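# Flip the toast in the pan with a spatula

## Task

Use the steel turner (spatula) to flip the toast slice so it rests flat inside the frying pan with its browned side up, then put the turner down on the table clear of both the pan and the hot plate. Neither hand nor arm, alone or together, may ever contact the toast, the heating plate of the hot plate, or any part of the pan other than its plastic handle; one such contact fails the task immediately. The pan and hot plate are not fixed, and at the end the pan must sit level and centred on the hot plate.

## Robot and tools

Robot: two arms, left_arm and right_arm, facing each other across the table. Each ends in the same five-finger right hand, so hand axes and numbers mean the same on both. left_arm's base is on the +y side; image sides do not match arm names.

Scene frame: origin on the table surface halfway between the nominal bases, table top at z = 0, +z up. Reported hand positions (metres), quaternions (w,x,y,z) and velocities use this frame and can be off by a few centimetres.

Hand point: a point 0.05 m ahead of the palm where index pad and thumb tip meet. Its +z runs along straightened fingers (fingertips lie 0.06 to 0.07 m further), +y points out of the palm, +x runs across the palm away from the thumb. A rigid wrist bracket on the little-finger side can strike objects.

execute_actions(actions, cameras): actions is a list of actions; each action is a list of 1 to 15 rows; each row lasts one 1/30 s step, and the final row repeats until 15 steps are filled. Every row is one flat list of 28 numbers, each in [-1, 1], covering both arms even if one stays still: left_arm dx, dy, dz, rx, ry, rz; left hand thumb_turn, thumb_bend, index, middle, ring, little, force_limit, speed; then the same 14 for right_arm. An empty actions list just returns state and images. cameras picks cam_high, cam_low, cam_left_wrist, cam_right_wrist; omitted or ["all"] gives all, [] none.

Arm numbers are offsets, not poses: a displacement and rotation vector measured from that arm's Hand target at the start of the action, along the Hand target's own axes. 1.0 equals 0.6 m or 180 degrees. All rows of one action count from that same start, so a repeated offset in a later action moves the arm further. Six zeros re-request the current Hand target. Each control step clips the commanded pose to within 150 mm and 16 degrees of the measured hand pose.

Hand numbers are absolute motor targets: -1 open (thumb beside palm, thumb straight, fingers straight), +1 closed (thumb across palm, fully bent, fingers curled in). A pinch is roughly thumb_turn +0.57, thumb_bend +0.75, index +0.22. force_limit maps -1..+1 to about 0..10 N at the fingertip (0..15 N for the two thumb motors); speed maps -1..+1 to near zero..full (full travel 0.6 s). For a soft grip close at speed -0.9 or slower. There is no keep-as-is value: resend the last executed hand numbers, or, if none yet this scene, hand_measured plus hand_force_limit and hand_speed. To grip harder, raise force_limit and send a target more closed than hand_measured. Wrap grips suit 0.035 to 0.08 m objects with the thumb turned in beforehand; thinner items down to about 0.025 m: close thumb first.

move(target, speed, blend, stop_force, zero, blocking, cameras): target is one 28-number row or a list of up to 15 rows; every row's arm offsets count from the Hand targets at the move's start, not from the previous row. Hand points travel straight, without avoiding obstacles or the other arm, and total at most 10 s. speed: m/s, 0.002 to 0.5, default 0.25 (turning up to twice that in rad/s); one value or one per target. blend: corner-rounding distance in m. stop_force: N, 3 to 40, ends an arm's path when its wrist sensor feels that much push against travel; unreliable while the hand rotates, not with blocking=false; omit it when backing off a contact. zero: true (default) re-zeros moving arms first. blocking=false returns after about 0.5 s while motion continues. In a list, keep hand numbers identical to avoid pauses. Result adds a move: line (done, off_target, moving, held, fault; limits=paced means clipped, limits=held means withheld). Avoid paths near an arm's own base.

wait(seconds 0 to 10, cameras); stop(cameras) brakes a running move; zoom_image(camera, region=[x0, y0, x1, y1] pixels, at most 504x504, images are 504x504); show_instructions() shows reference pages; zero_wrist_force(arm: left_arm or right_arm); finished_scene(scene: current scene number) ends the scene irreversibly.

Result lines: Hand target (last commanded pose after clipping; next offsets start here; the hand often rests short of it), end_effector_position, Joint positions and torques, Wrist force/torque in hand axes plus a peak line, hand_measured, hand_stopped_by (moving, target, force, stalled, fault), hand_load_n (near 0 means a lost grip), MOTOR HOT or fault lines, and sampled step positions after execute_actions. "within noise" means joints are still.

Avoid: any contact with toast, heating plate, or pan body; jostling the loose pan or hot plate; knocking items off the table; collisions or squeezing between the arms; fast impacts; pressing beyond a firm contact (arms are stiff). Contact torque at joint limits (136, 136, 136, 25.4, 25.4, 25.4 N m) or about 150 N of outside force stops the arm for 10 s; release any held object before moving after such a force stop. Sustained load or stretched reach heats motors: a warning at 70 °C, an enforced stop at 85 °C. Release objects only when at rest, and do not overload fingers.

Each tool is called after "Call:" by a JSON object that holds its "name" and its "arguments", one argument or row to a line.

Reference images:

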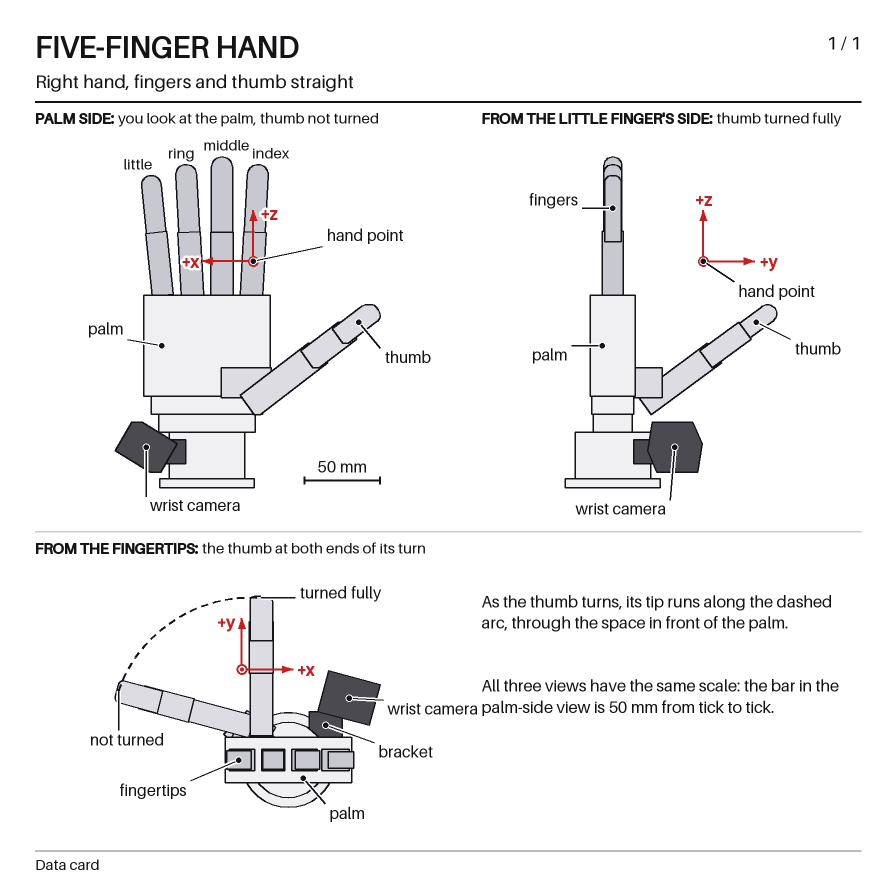

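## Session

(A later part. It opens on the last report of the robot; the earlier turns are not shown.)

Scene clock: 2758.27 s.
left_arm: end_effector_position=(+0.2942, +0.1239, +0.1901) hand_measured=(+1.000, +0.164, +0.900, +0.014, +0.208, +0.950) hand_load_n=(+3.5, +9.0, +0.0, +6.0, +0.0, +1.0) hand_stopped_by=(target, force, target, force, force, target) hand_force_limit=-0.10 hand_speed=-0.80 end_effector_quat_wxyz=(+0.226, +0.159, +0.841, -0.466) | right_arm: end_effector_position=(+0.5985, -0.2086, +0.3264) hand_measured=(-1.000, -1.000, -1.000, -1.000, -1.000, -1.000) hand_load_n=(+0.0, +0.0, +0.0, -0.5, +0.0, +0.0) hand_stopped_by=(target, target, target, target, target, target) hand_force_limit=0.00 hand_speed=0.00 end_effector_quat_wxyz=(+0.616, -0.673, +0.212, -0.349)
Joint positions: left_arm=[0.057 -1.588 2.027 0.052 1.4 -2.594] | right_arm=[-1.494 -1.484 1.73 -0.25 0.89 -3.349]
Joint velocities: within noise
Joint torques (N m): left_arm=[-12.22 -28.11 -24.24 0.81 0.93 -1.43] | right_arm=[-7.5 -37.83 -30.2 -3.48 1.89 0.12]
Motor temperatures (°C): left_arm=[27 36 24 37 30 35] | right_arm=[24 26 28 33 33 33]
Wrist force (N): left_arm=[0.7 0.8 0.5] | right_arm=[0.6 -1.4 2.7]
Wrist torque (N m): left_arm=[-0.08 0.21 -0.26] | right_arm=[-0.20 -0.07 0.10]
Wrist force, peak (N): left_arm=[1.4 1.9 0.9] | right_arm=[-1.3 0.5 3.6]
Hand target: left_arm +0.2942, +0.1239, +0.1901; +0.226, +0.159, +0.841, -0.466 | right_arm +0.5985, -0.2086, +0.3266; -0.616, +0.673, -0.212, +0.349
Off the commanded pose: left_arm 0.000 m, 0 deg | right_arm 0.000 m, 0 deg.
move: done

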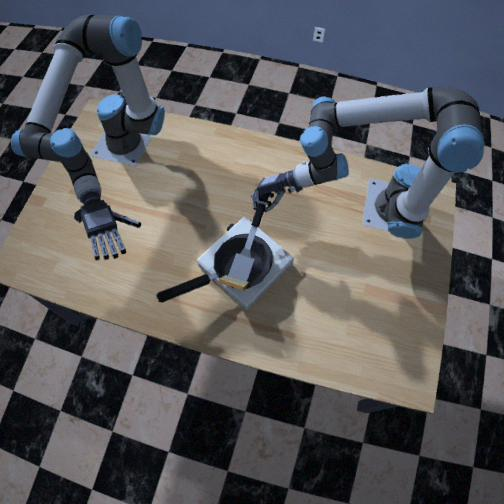

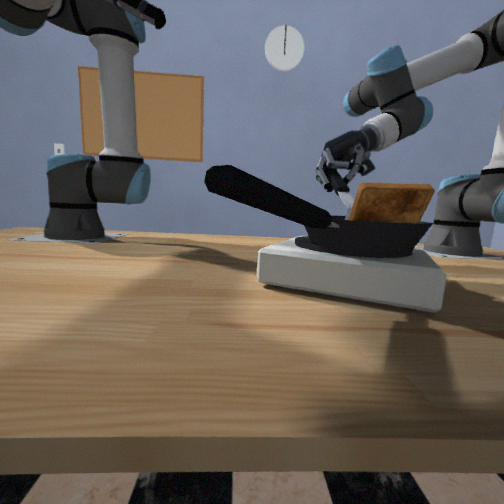

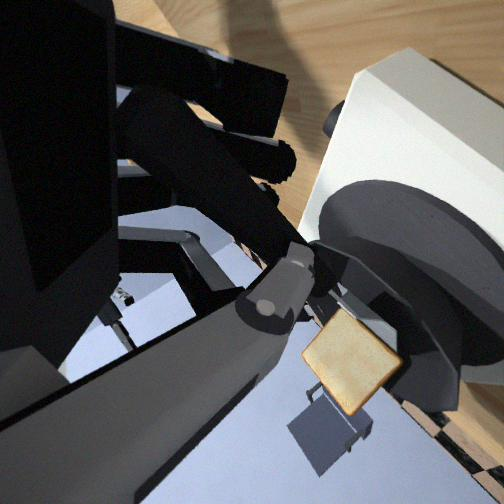

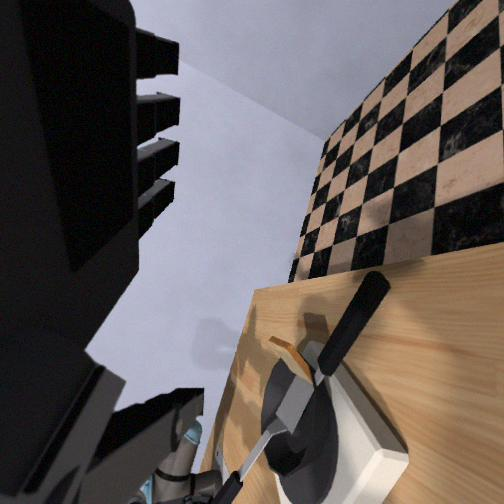

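Call:
{"name": "move", "arguments": {
  "target": [0,0,0,0,0,0,1,0.97,0.9,0.6,0.95,0.95,-0.1,-0.8,-0.1508,0.0798,0.1544,0,0,0,-1,-1,-1,-1,-1,-1,0,0],
  "speed": 0.15
}}

Scene clock: 2788.67 s.
left_arm: end_effector_position=(+0.2942, +0.1239, +0.1901) hand_measured=(+1.000, +0.164, +0.900, +0.014, +0.208, +0.950) hand_load_n=(+3.0, +8.5, +0.5, +6.0, +0.0, +1.0) hand_stopped_by=(target, force, target, force, force, target) hand_force_limit=-0.10 hand_speed=-0.80 end_effector_quat_wxyz=(+0.226, +0.159, +0.841, -0.466) | right_arm: end_effector_position=(+0.6130, -0.0879, +0.2612) hand_measured=(-1.000, -1.000, -1.000, -1.000, -1.000, -1.000) hand_load_n=(+0.0, +0.0, +0.0, +0.0, +0.0, +0.0) hand_stopped_by=(target, target, target, target, target, target) hand_force_limit=0.00 hand_speed=0.00 end_effector_quat_wxyz=(+0.616, -0.673, +0.212, -0.349)
Joint positions: left_arm=[0.057 -1.588 2.027 0.052 1.4 -2.594] | right_arm=[-1.239 -1.274 1.648 -0.379 1.145 -3.351]
Joint velocities: within noise
Joint torques (N m): left_arm=[-12.12 -26.83 -27.93 0.98 0.78 -1.27] | right_arm=[6.34 -32.54 -13.07 0.67 0.23 -2.33]
Motor temperatures (°C): left_arm=[27 36 24 37 30 35] | right_arm=[24 26 28 33 33 33]
Wrist force (N): left_arm=[1.0 1.1 0.7] | right_arm=[0.9 -1.5 2.8]
Wrist torque (N m): left_arm=[-0.10 0.19 -0.26] | right_arm=[-0.26 -0.12 0.10]
Wrist force, peak (N): left_arm=[1.4 1.4 0.8] | right_arm=[-0.5 -1.3 3.7]
Hand target: left_arm +0.2942, +0.1239, +0.1901; +0.226, +0.159, +0.841, -0.466 | right_arm +0.6130, -0.0879, +0.2612; -0.616, +0.673, -0.212, +0.349
Off the commanded pose: left_arm 0.000 m, 0 deg | right_arm 0.000 m, 0 deg.
move: done

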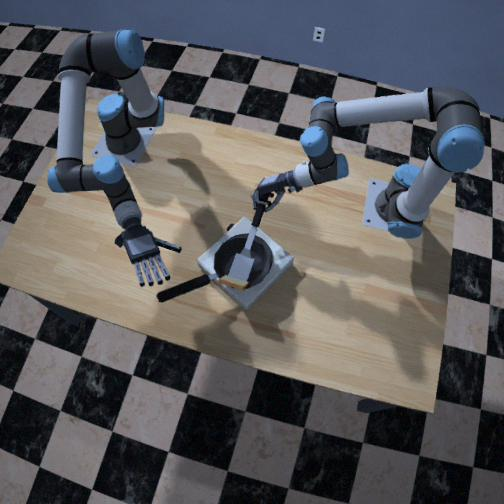

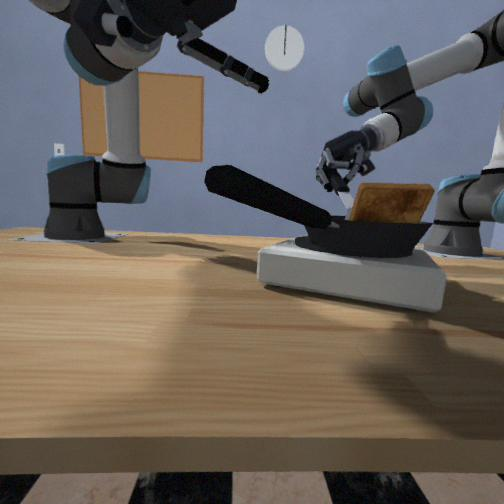

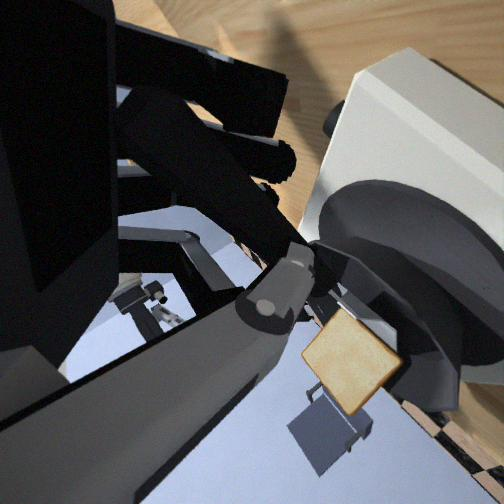

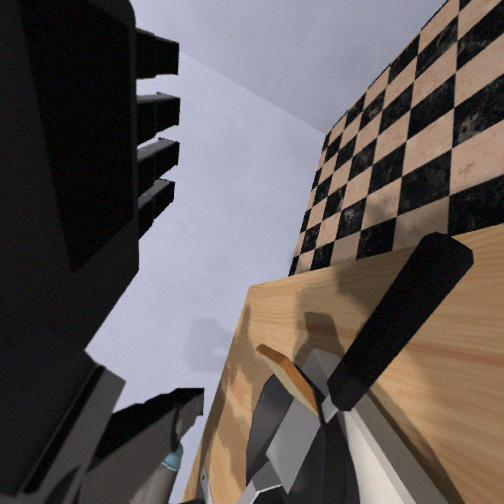

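Call:
{"name": "move", "arguments": {
  "target": [0,0,0,0,0,0,1,0.97,0.9,0.6,0.95,0.95,-0.1,-0.8,-0.0757,0.0875,-0.0232,0,0,0,1,-1,-0.4,-0.4,-0.4,-0.4,-0.6,0],
  "speed": 0.1
}}

Call:
{"name": "zoom_image", "arguments": {
  "camera": "cam_high",
  "region": [100, 180, 280, 360]
}}

Scene clock: 2841.10 s.
left_arm: end_effector_position=(+0.2942, +0.1239, +0.1901) hand_measured=(+1.000, +0.164, +0.900, +0.014, +0.208, +0.950) hand_load_n=(+3.5, +8.5, +0.0, +6.0, +0.0, +1.0) hand_stopped_by=(target, force, target, force, force, target) hand_force_limit=-0.10 hand_speed=-0.80 end_effector_quat_wxyz=(+0.226, +0.159, +0.841, -0.466) | right_arm: end_effector_position=(+0.5802, -0.0728, +0.2003) hand_measured=(+1.000, -1.000, -0.400, -0.400, -0.400, -0.400) hand_load_n=(+0.0, +0.0, +0.0, +0.0, +0.0, +0.0) hand_stopped_by=(target, target, target, target, target, target) hand_force_limit=-0.60 hand_speed=0.00 end_effector_quat_wxyz=(+0.616, -0.673, +0.212, -0.349)
Joint positions: left_arm=[0.057 -1.588 2.027 0.052 1.4 -2.594] | right_arm=[-1.186 -1.249 1.788 -0.543 1.198 -3.351]
Joint velocities: within noise
Joint torques (N m): left_arm=[-12.1 -27.45 -26.57 0.82 0.72 -1.15] | right_arm=[-7.87 -45.6 -14.15 -3.92 -1.89 2.36]
Motor temperatures (°C): left_arm=[27 36 24 37 30 35] | right_arm=[24 26 28 33 33 33]
Wrist force (N): left_arm=[1.2 1.3 0.6] | right_arm=[0.6 -1.6 2.8]
Wrist torque (N m): left_arm=[-0.10 0.20 -0.25] | right_arm=[-0.26 -0.06 0.09]
Wrist force, peak (N): left_arm=[1.4 1.4 0.7] | right_arm=[1.4 -2.4 3.0]
Hand target: left_arm +0.2942, +0.1239, +0.1901; +0.226, +0.159, +0.841, -0.466 | right_arm +0.5802, -0.0728, +0.2003; -0.616, +0.673, -0.212, +0.349
Off the commanded pose: left_arm 0.000 m, 0 deg | right_arm 0.000 m, 0 deg.
move: done

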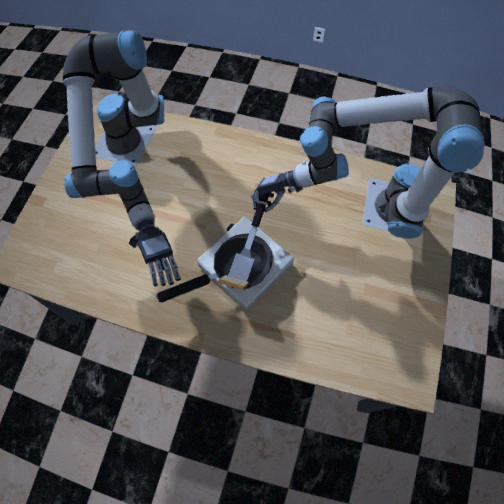

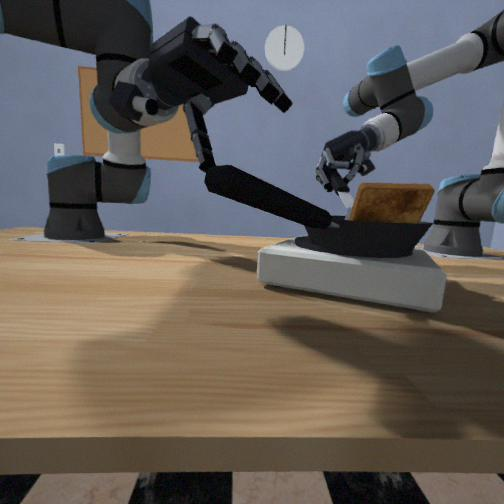

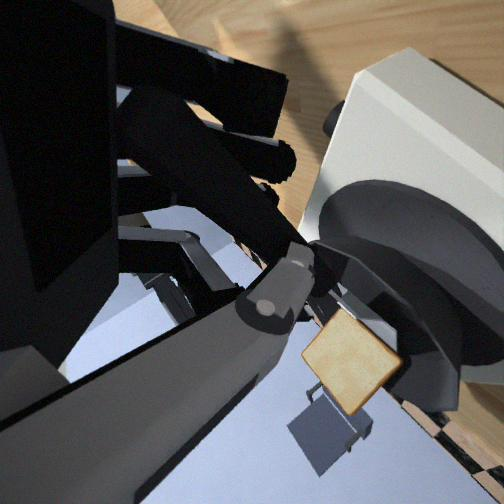

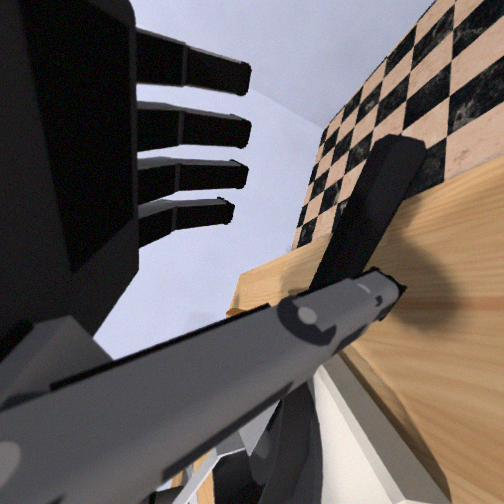

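Scaled by 2.800.

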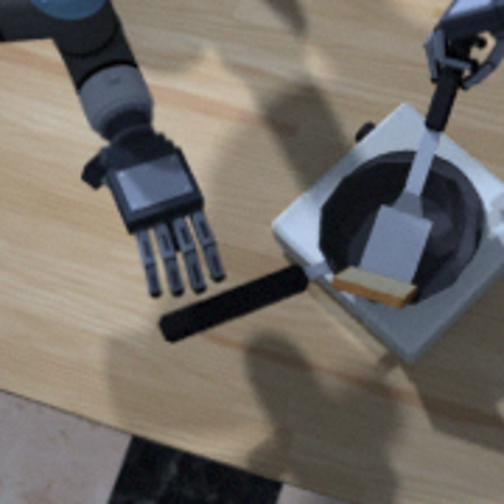

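Call:
{"name": "execute_actions", "arguments": {
  "actions": []
}}

Scene clock: 2881.13 s.
left_arm: end_effector_position=(+0.2942, +0.1239, +0.1901) hand_measured=(+1.000, +0.164, +0.900, +0.014, +0.208, +0.950) hand_load_n=(+3.0, +9.0, +0.0, +6.0, +0.0, +0.5) hand_stopped_by=(target, force, target, force, force, target) hand_force_limit=-0.10 hand_speed=-0.80 end_effector_quat_wxyz=(+0.226, +0.159, +0.841, -0.466) | right_arm: end_effector_position=(+0.5802, -0.0728, +0.2003) hand_measured=(+1.000, -1.000, -0.400, -0.400, -0.400, -0.400) hand_load_n=(+0.0, +0.0, +0.0, +0.0, +0.0, +0.0) hand_stopped_by=(target, target, target, target, target, target) hand_force_limit=-0.60 hand_speed=0.00 end_effector_quat_wxyz=(+0.616, -0.673, +0.212, -0.349)
Joint positions: left_arm=[0.057 -1.588 2.027 0.052 1.4 -2.594] | right_arm=[-1.186 -1.249 1.788 -0.543 1.198 -3.351]
Joint velocities: within noise
Joint torques (N m): left_arm=[-11.9 -26.97 -26.58 0.82 0.85 -1.21] | right_arm=[-7.3 -45.41 -11.14 -3.41 -1.5 2.25]
Motor temperatures (°C): left_arm=[27 36 24 37 30 35] | right_arm=[24 26 28 33 33 33]
Wrist force (N): left_arm=[1.1 1.1 0.6] | right_arm=[0.5 -1.5 2.5]
Wrist torque (N m): left_arm=[-0.12 0.20 -0.25] | right_arm=[-0.22 -0.05 0.09]
Wrist force, peak (N): left_arm=[1.3 1.5 0.8] | right_arm=[0.4 -1.9 3.0]
Hand target: left_arm +0.2942, +0.1239, +0.1901; +0.226, +0.159, +0.841, -0.466 | right_arm +0.5802, -0.0728, +0.2003; -0.616, +0.673, -0.212, +0.349
Off the commanded pose: left_arm 0.000 m, 0 deg | right_arm 0.000 m, 0 deg.

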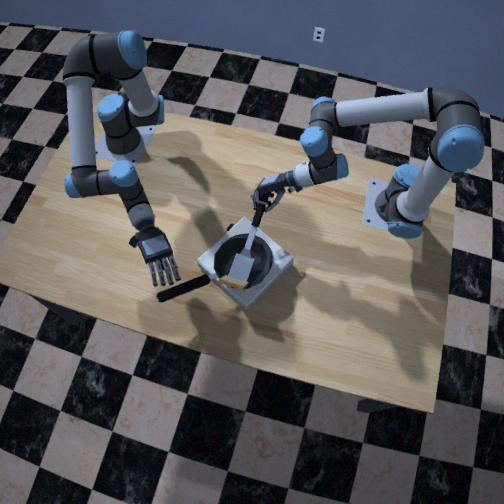

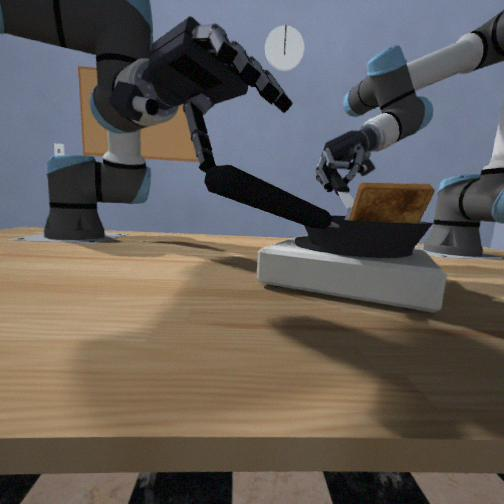

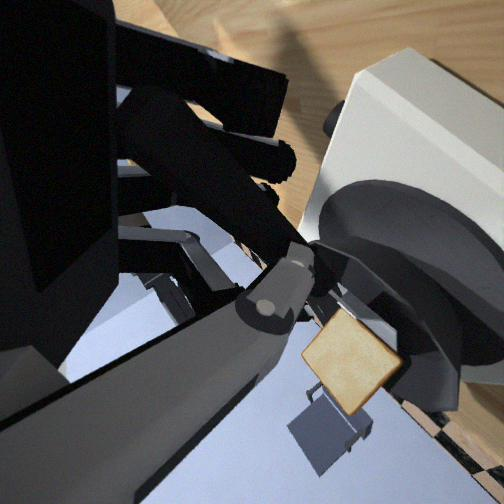

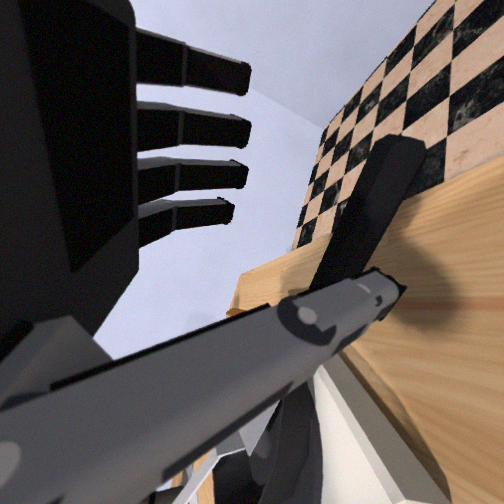

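Call:
{"name": "move", "arguments": {
  "target": [0,0,0,0,0,0,1,0.97,0.9,0.6,0.95,0.95,-0.1,-0.8,-0.0208,0.0975,0,0,0,0,1,-1,-0.4,-0.4,-0.4,-0.4,-0.6,0],
  "speed": 0.05,
  "stop_force": 5
}}

Call:
{"name": "zoom_image", "arguments": {
  "camera": "cam_low",
  "region": [150, 20, 450, 320]
}}

Call:
{"name": "zoom_image", "arguments": {
  "camera": "cam_high",
  "region": [100, 200, 260, 360]
}}

Scene clock: 2904.73 s.
left_arm: end_effector_position=(+0.2942, +0.1239, +0.1901) hand_measured=(+1.000, +0.164, +0.900, +0.014, +0.208, +0.950) hand_load_n=(+3.0, +8.5, +0.0, +6.0, +0.0, +1.0) hand_stopped_by=(target, force, target, force, force, target) hand_force_limit=-0.10 hand_speed=-0.80 end_effector_quat_wxyz=(+0.226, +0.159, +0.841, -0.466) | right_arm: end_effector_position=(+0.5804, -0.0726, +0.1405) hand_measured=(+1.000, -1.000, -0.400, -0.400, -0.400, -0.400) hand_load_n=(+0.0, +0.0, +0.0, -0.5, +0.0, +0.0) hand_stopped_by=(target, target, target, target, target, target) hand_force_limit=-0.60 hand_speed=0.00 end_effector_quat_wxyz=(+0.616, -0.673, +0.212, -0.349)
Joint positions: left_arm=[0.057 -1.588 2.027 0.052 1.4 -2.594] | right_arm=[-1.186 -1.165 1.851 -0.69 1.198 -3.351]
Joint velocities: within noise
Joint torques (N m): left_arm=[-10.98 -27.24 -27.92 0.69 1.01 -1.37] | right_arm=[7.58 -47.17 -26.27 0.25 1.93 -0.35]
Motor temperatures (°C): left_arm=[27 36 24 37 30 35] | right_arm=[24 26 28 33 33 33]
Wrist force (N): left_arm=[1.1 1.5 0.5] | right_arm=[0.8 -1.8 2.7]
Wrist torque (N m): left_arm=[-0.09 0.22 -0.25] | right_arm=[-0.29 -0.10 0.09]
Wrist force, peak (N): left_arm=[1.1 1.5 1.2] | right_arm=[0.7 -2.3 3.0]
Hand target: left_arm +0.2942, +0.1239, +0.1901; +0.226, +0.159, +0.841, -0.466 | right_arm +0.5804, -0.0726, +0.1405; -0.616, +0.673, -0.212, +0.349
Off the commanded pose: left_arm 0.000 m, 0 deg | right_arm 0.000 m, 0 deg.
move: done

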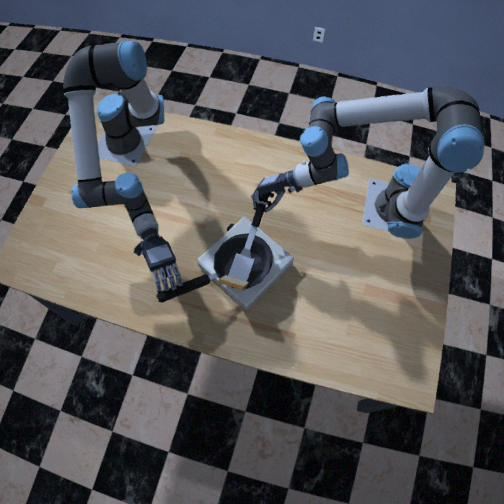

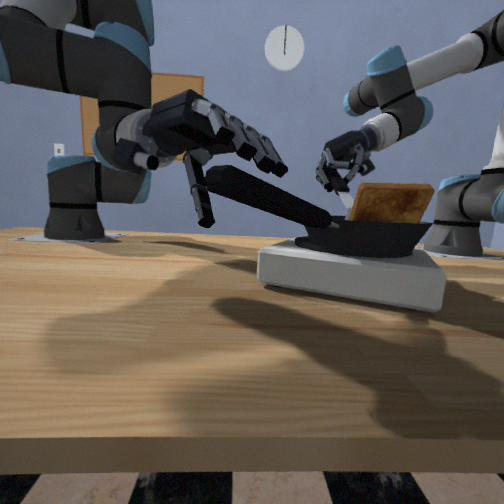

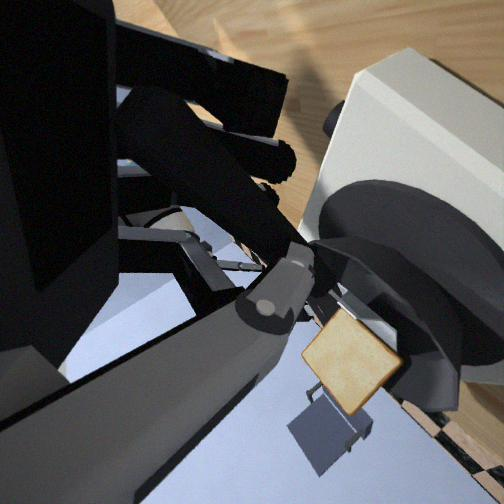

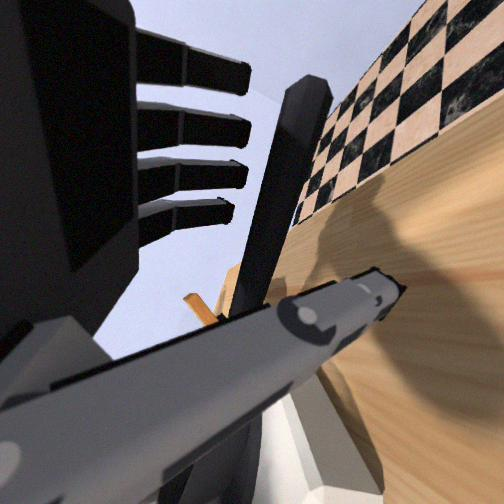

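Scaled by 1.680.

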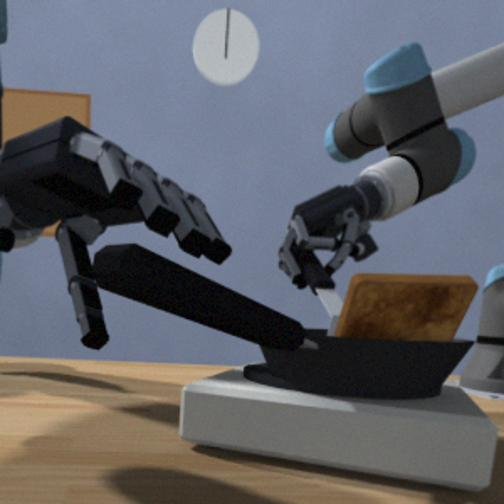

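Scaled by 3.150.

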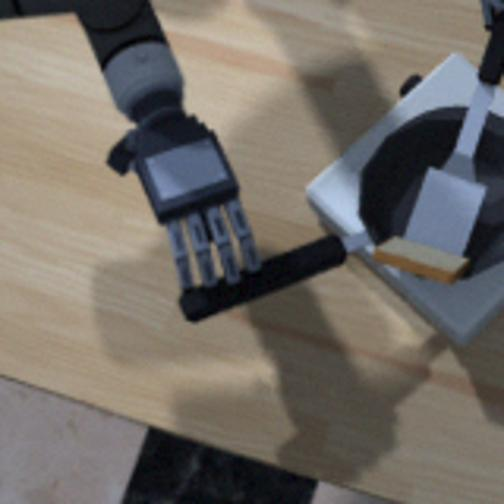

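Call:
{"name": "move", "arguments": {
  "target": [0,0,0,0,0,0,1,0.97,0.9,0.6,0.95,0.95,-0.1,-0.8,-0.0121,0.0569,0,0,0,0,1,-1,-0.4,-0.4,-0.4,-0.4,-0.6,0],
  "speed": 0.025,
  "stop_force": 3
}}

Call:
{"name": "zoom_image", "arguments": {
  "camera": "cam_low",
  "region": [150, 20, 450, 320]
}}

Scene clock: 2920.00 s.
left_arm: end_effector_position=(+0.2942, +0.1239, +0.1901) hand_measured=(+1.000, +0.164, +0.900, +0.014, +0.208, +0.950) hand_load_n=(+3.0, +9.0, +0.0, +6.0, +0.0, +1.0) hand_stopped_by=(target, force, target, force, force, target) hand_force_limit=-0.10 hand_speed=-0.80 end_effector_quat_wxyz=(+0.226, +0.159, +0.841, -0.466) | right_arm: end_effector_position=(+0.5805, -0.0726, +0.1056) hand_measured=(+1.000, -1.000, -0.400, -0.400, -0.400, -0.400) hand_load_n=(+0.5, +0.0, +0.0, +0.5, -0.5, +0.0) hand_stopped_by=(target, target, target, target, target, target) hand_force_limit=-0.60 hand_speed=0.00 end_effector_quat_wxyz=(+0.616, -0.673, +0.212, -0.349)
Joint positions: left_arm=[0.057 -1.588 2.027 0.052 1.4 -2.594] | right_arm=[-1.186 -1.108 1.878 -0.774 1.198 -3.351]
Joint velocities: within noise
Joint torques (N m): left_arm=[-10.37 -26.43 -27.36 0.82 0.7 -1.06] | right_arm=[7.65 -47.67 -25.32 1.18 1.99 0.33]
Motor temperatures (°C): left_arm=[27 36 24 37 30 35] | right_arm=[24 26 28 33 32 33]
Wrist force (N): left_arm=[0.1 0.7 0.4] | right_arm=[0.5 -2.6 2.9]
Wrist torque (N m): left_arm=[-0.12 0.26 -0.28] | right_arm=[-0.27 -0.04 0.07]
Wrist force, peak (N): left_arm=[1.2 1.7 0.6] | right_arm=[0.3 -3.0 3.0]
Hand target: left_arm +0.2942, +0.1239, +0.1901; +0.226, +0.159, +0.841, -0.466 | right_arm +0.5805, -0.0726, +0.1056; -0.616, +0.673, -0.212, +0.349
Off the commanded pose: left_arm 0.000 m, 0 deg | right_arm 0.000 m, 0 deg.
move: done

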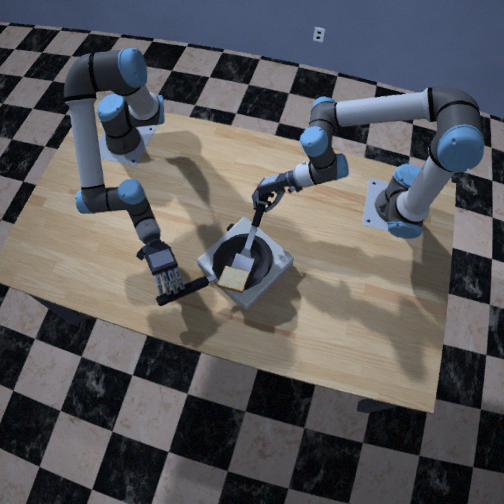

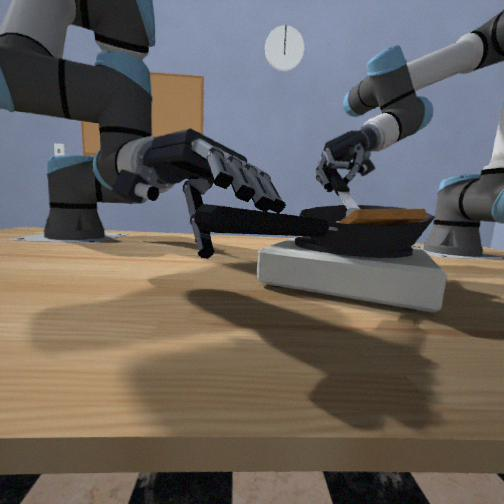

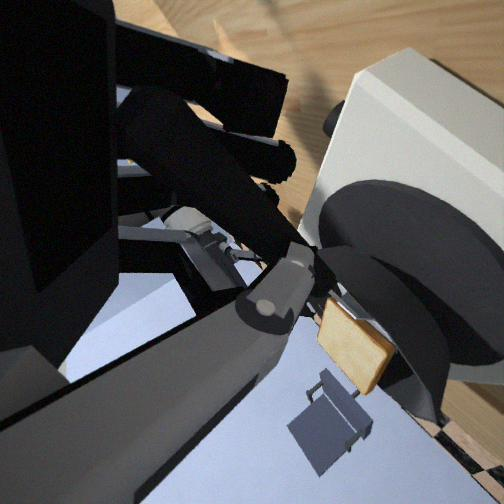

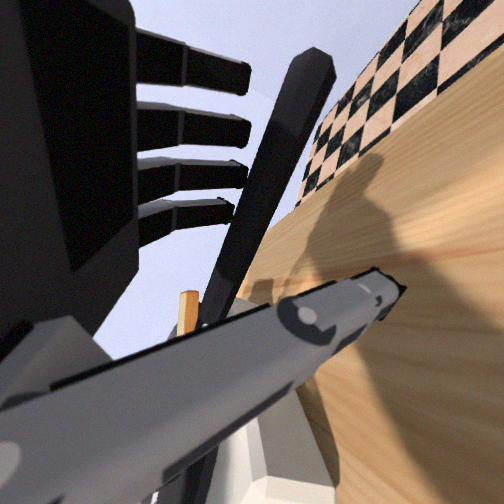

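Scaled by 1.680.

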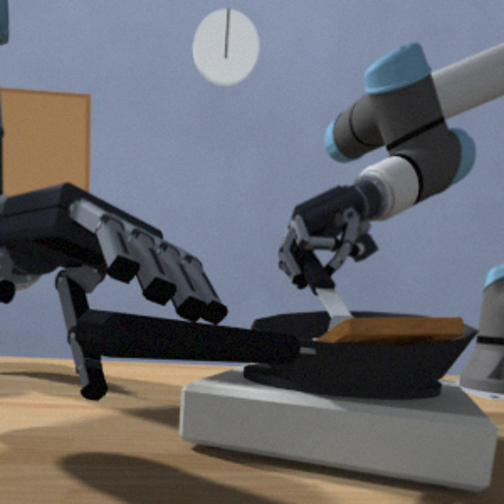

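Call:
{"name": "move", "arguments": {
  "target": [0,0,0,0,0,0,1,0.97,0.9,0.6,0.95,0.95,-0.1,-0.8,0.0069,-0.0325,0,0,0,0,1,-1,-0.4,-0.4,-0.4,-0.4,-0.6,0],
  "speed": 0.03
}}

Call:
{"name": "zoom_image", "arguments": {
  "camera": "cam_low",
  "region": [150, 20, 450, 320]
}}

Call:
{"name": "zoom_image", "arguments": {
  "camera": "cam_high",
  "region": [140, 200, 300, 360]
}}

Scene clock: 2930.87 s.
left_arm: end_effector_position=(+0.2942, +0.1239, +0.1901) hand_measured=(+1.000, +0.164, +0.900, +0.014, +0.208, +0.950) hand_load_n=(+3.0, +9.0, +0.0, +6.0, +0.0, +1.0) hand_stopped_by=(target, force, target, force, force, target) hand_force_limit=-0.10 hand_speed=-0.80 end_effector_quat_wxyz=(+0.226, +0.159, +0.841, -0.466) | right_arm: end_effector_position=(+0.5805, -0.0726, +0.1258) hand_measured=(+1.000, -1.000, -0.400, -0.400, -0.400, -0.400) hand_load_n=(+0.5, +0.0, +0.0, +0.0, +0.0, +0.0) hand_stopped_by=(target, target, target, target, target, target) hand_force_limit=-0.60 hand_speed=0.00 end_effector_quat_wxyz=(+0.616, -0.673, +0.212, -0.349) end_effector_velocity=(+0.001, +0.001, +0.001) end_effector_angular_velocity=(+0.003, -0.006, +0.002)
Joint positions: left_arm=[0.057 -1.588 2.027 0.052 1.4 -2.594] | right_arm=[-1.186 -1.142 1.864 -0.726 1.198 -3.351]
Joint velocities: left_arm=[within noise] | right_arm=[0.001 0.001 -0.001 -0.007 0 0]
Joint torques (N m): left_arm=[-10.9 -25.39 -26.69 0.71 0.67 -1.2] | right_arm=[6.1 -22.31 -10.3 -3.88 2.01 1.45]
Motor temperatures (°C): left_arm=[27 36 24 37 30 35] | right_arm=[24 26 28 33 32 33]
Wrist force (N): left_arm=[1.1 1.3 0.8] | right_arm=[0.3 -2.3 2.6]
Wrist torque (N m): left_arm=[-0.15 0.17 -0.25] | right_arm=[-0.24 -0.07 0.07]
Wrist force, peak (N): left_arm=[1.3 1.7 0.8] | right_arm=[0.4 -2.6 3.2]
Hand target: left_arm +0.2942, +0.1239, +0.1901; +0.226, +0.159, +0.841, -0.466 | right_arm +0.5804, -0.0726, +0.1255; -0.616, +0.673, -0.212, +0.349
Off the commanded pose: left_arm 0.000 m, 0 deg | right_arm 0.000 m, 0 deg.
move: done

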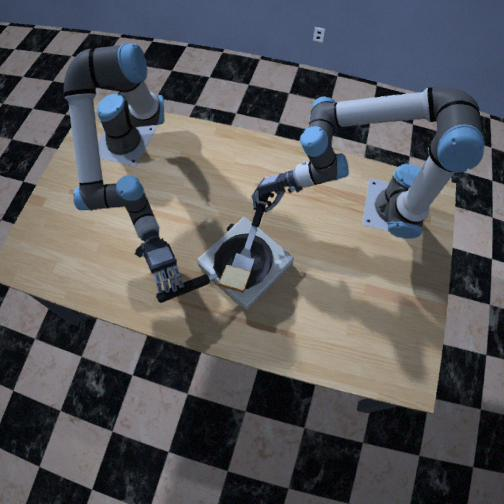

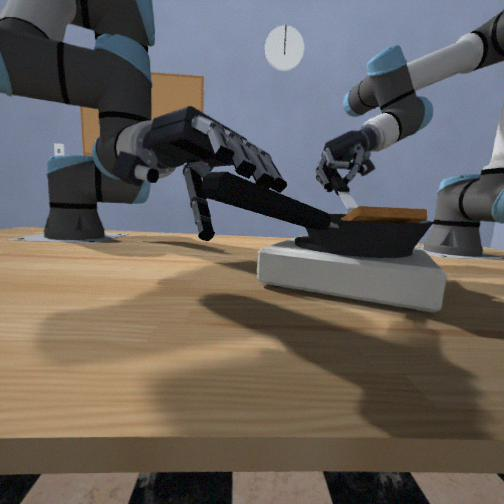

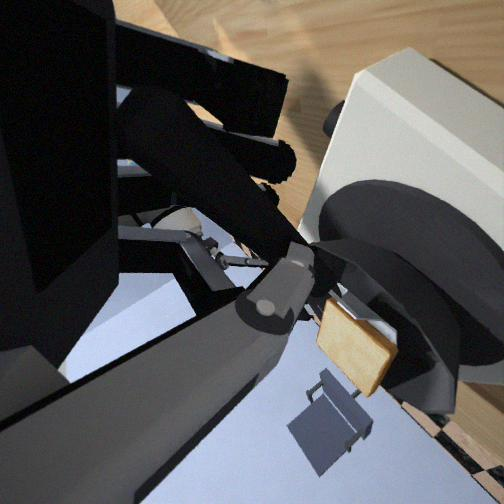

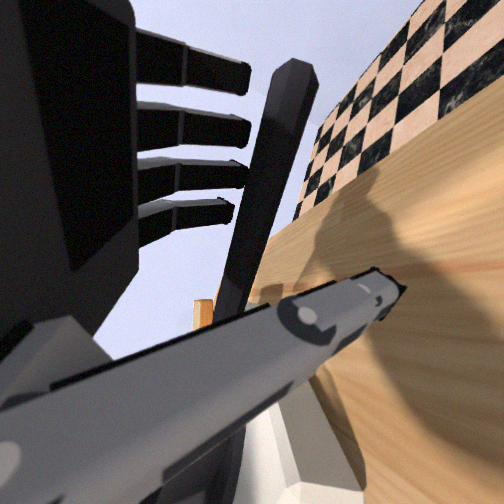

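Scaled by 1.680.

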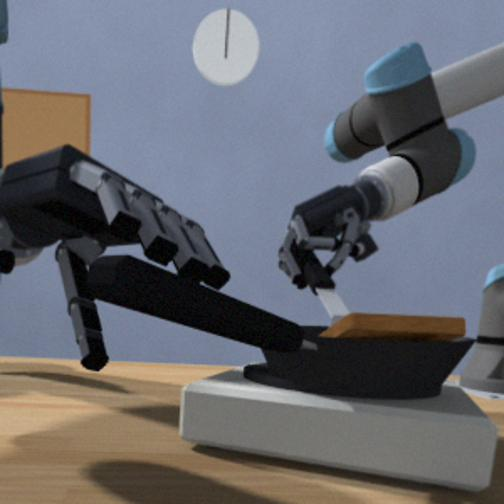

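Scaled by 3.150.

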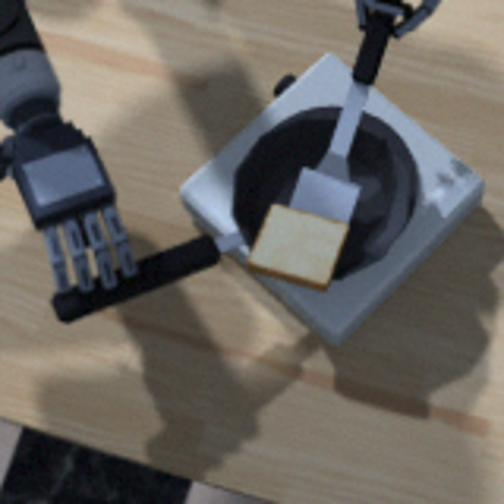

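Call:
{"name": "zoom_image", "arguments": {
  "camera": "cam_left_wrist",
  "region": [280, 230, 480, 430]
}}

Call:
{"name": "zoom_image", "arguments": {
  "camera": "cam_high",
  "region": [200, 230, 280, 310]
}}

Call:
{"name": "zoom_image", "arguments": {
  "camera": "cam_low",
  "region": [280, 160, 460, 340]
}}

Scaled by 2.520.

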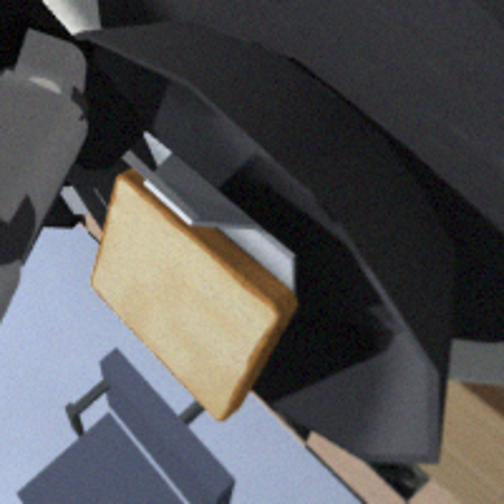

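Scaled by 6.300.

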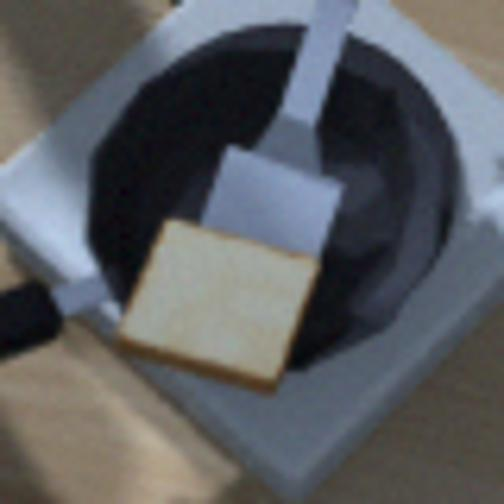

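Scaled by 2.800.

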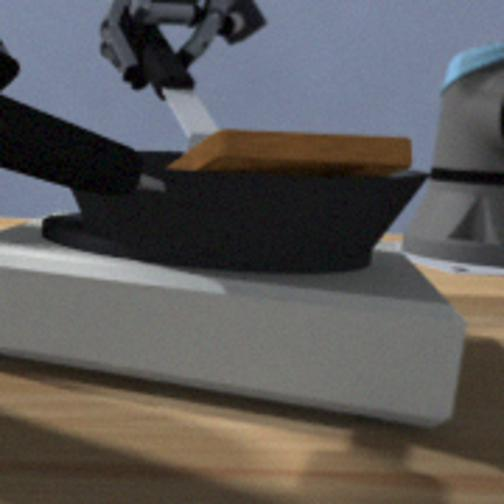

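Call:
{"name": "move", "arguments": {
  "target": [0.00363,-0.02658,-0.01405,0.00202,0.00795,-0.01451,1,0.97,0.9,0.6,0.95,0.95,-0.1,-0.8,0.0069,-0.0325,0,0,0,0,1,-1,-0.4,-0.4,-0.4,-0.4,-0.6,0],
  "speed": 0.02
}}

Call:
{"name": "zoom_image", "arguments": {
  "camera": "cam_left_wrist",
  "region": [280, 230, 480, 430]
}}

Call:
{"name": "zoom_image", "arguments": {
  "camera": "cam_high",
  "region": [200, 230, 280, 310]
}}

Call:
{"name": "zoom_image", "arguments": {
  "camera": "cam_low",
  "region": [280, 160, 460, 340]
}}

Scene clock: 3025.67 s.
left_arm: end_effector_position=(+0.2827, +0.1229, +0.2043) hand_measured=(+1.000, +0.164, +0.900, +0.014, +0.208, +0.950) hand_load_n=(+3.5, +9.0, +0.0, +5.5, +0.0, +1.0) hand_stopped_by=(target, force, target, force, force, target) hand_force_limit=-0.10 hand_speed=-0.80 end_effector_quat_wxyz=(+0.204, +0.146, +0.845, -0.472) | right_arm: end_effector_position=(+0.5803, -0.0726, +0.1456) hand_measured=(+1.000, -1.000, -0.400, -0.400, -0.400, -0.400) hand_load_n=(+0.0, +0.0, -0.5, -0.5, +0.0, +0.0) hand_stopped_by=(target, target, target, target, target, target) hand_force_limit=-0.60 hand_speed=0.00 end_effector_quat_wxyz=(+0.616, -0.673, +0.212, -0.349)
Joint positions: left_arm=[0.044 -1.609 1.995 0.113 1.414 -2.647] | right_arm=[-1.186 -1.173 1.847 -0.678 1.198 -3.351]
Joint velocities: within noise
Joint torques (N m): left_arm=[-4.56 -13.58 -15 -2.48 -0.09 1.64] | right_arm=[7.54 -25.24 -17.04 -3.39 -0.88 -0.92]
Motor temperatures (°C): left_arm=[27 36 24 37 30 35] | right_arm=[24 26 28 33 32 33]
Wrist force (N): left_arm=[0.6 0.8 0.6] | right_arm=[0.3 -1.5 3.0]
Wrist torque (N m): left_arm=[-0.14 0.18 -0.26] | right_arm=[-0.26 -0.02 0.07]
Wrist force, peak (N): left_arm=[1.3 1.9 0.3] | right_arm=[0.9 -2.9 3.3]
Hand target: left_arm +0.2827, +0.1230, +0.2042; +0.204, +0.146, +0.845, -0.471 | right_arm +0.5803, -0.0726, +0.1454; -0.616, +0.673, -0.212, +0.349
Off the commanded pose: left_arm 0.000 m, 0 deg | right_arm 0.000 m, 0 deg.
move: done

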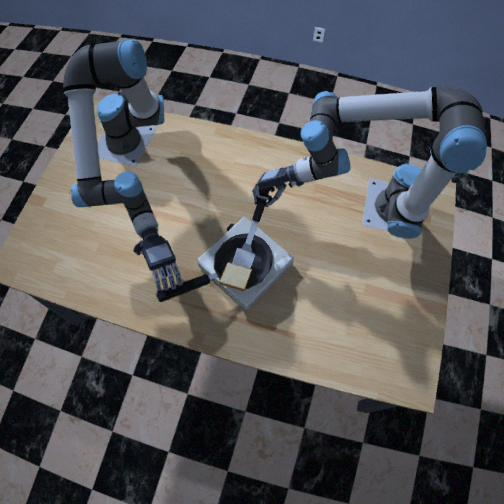

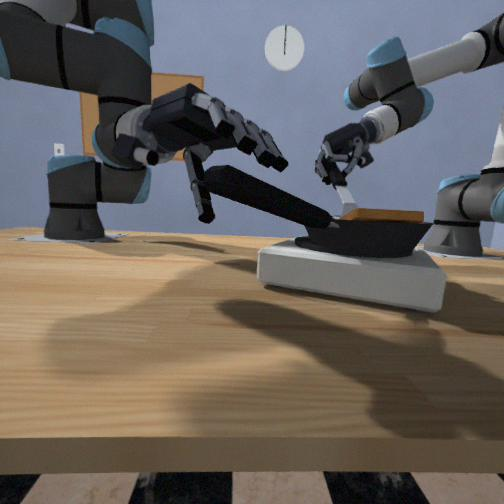

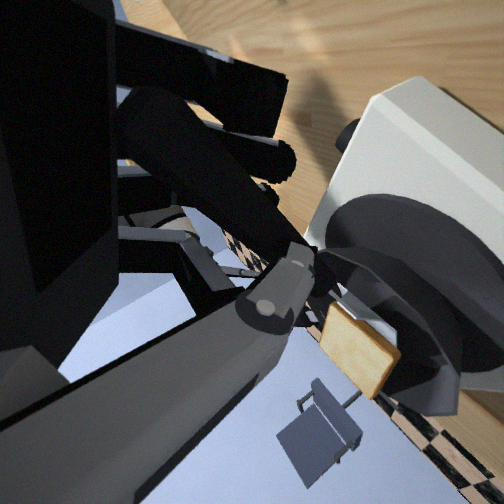

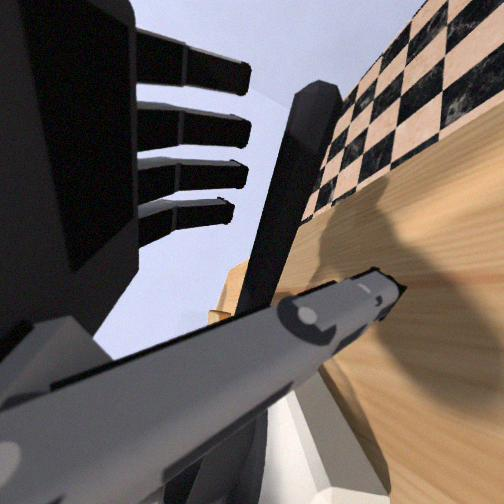

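Scaled by 2.520.

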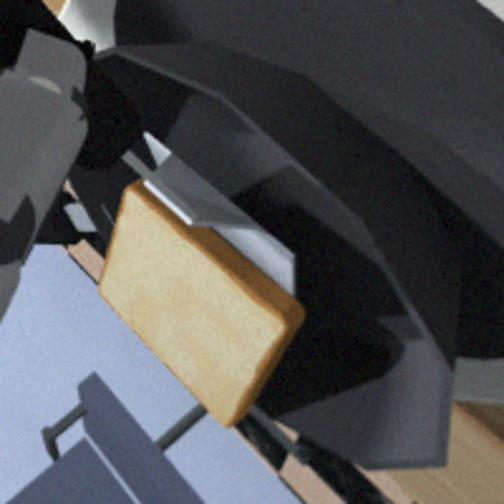

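Scaled by 6.300.

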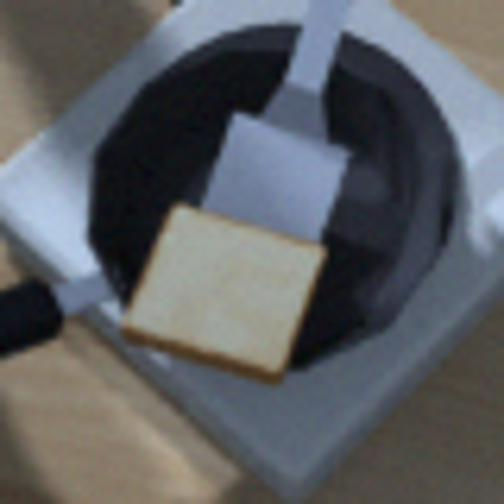

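Scaled by 2.800.

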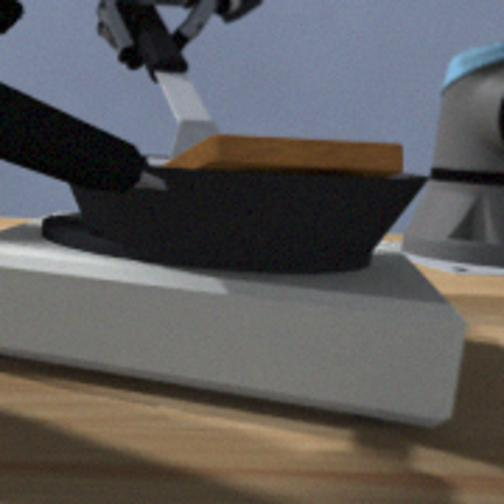

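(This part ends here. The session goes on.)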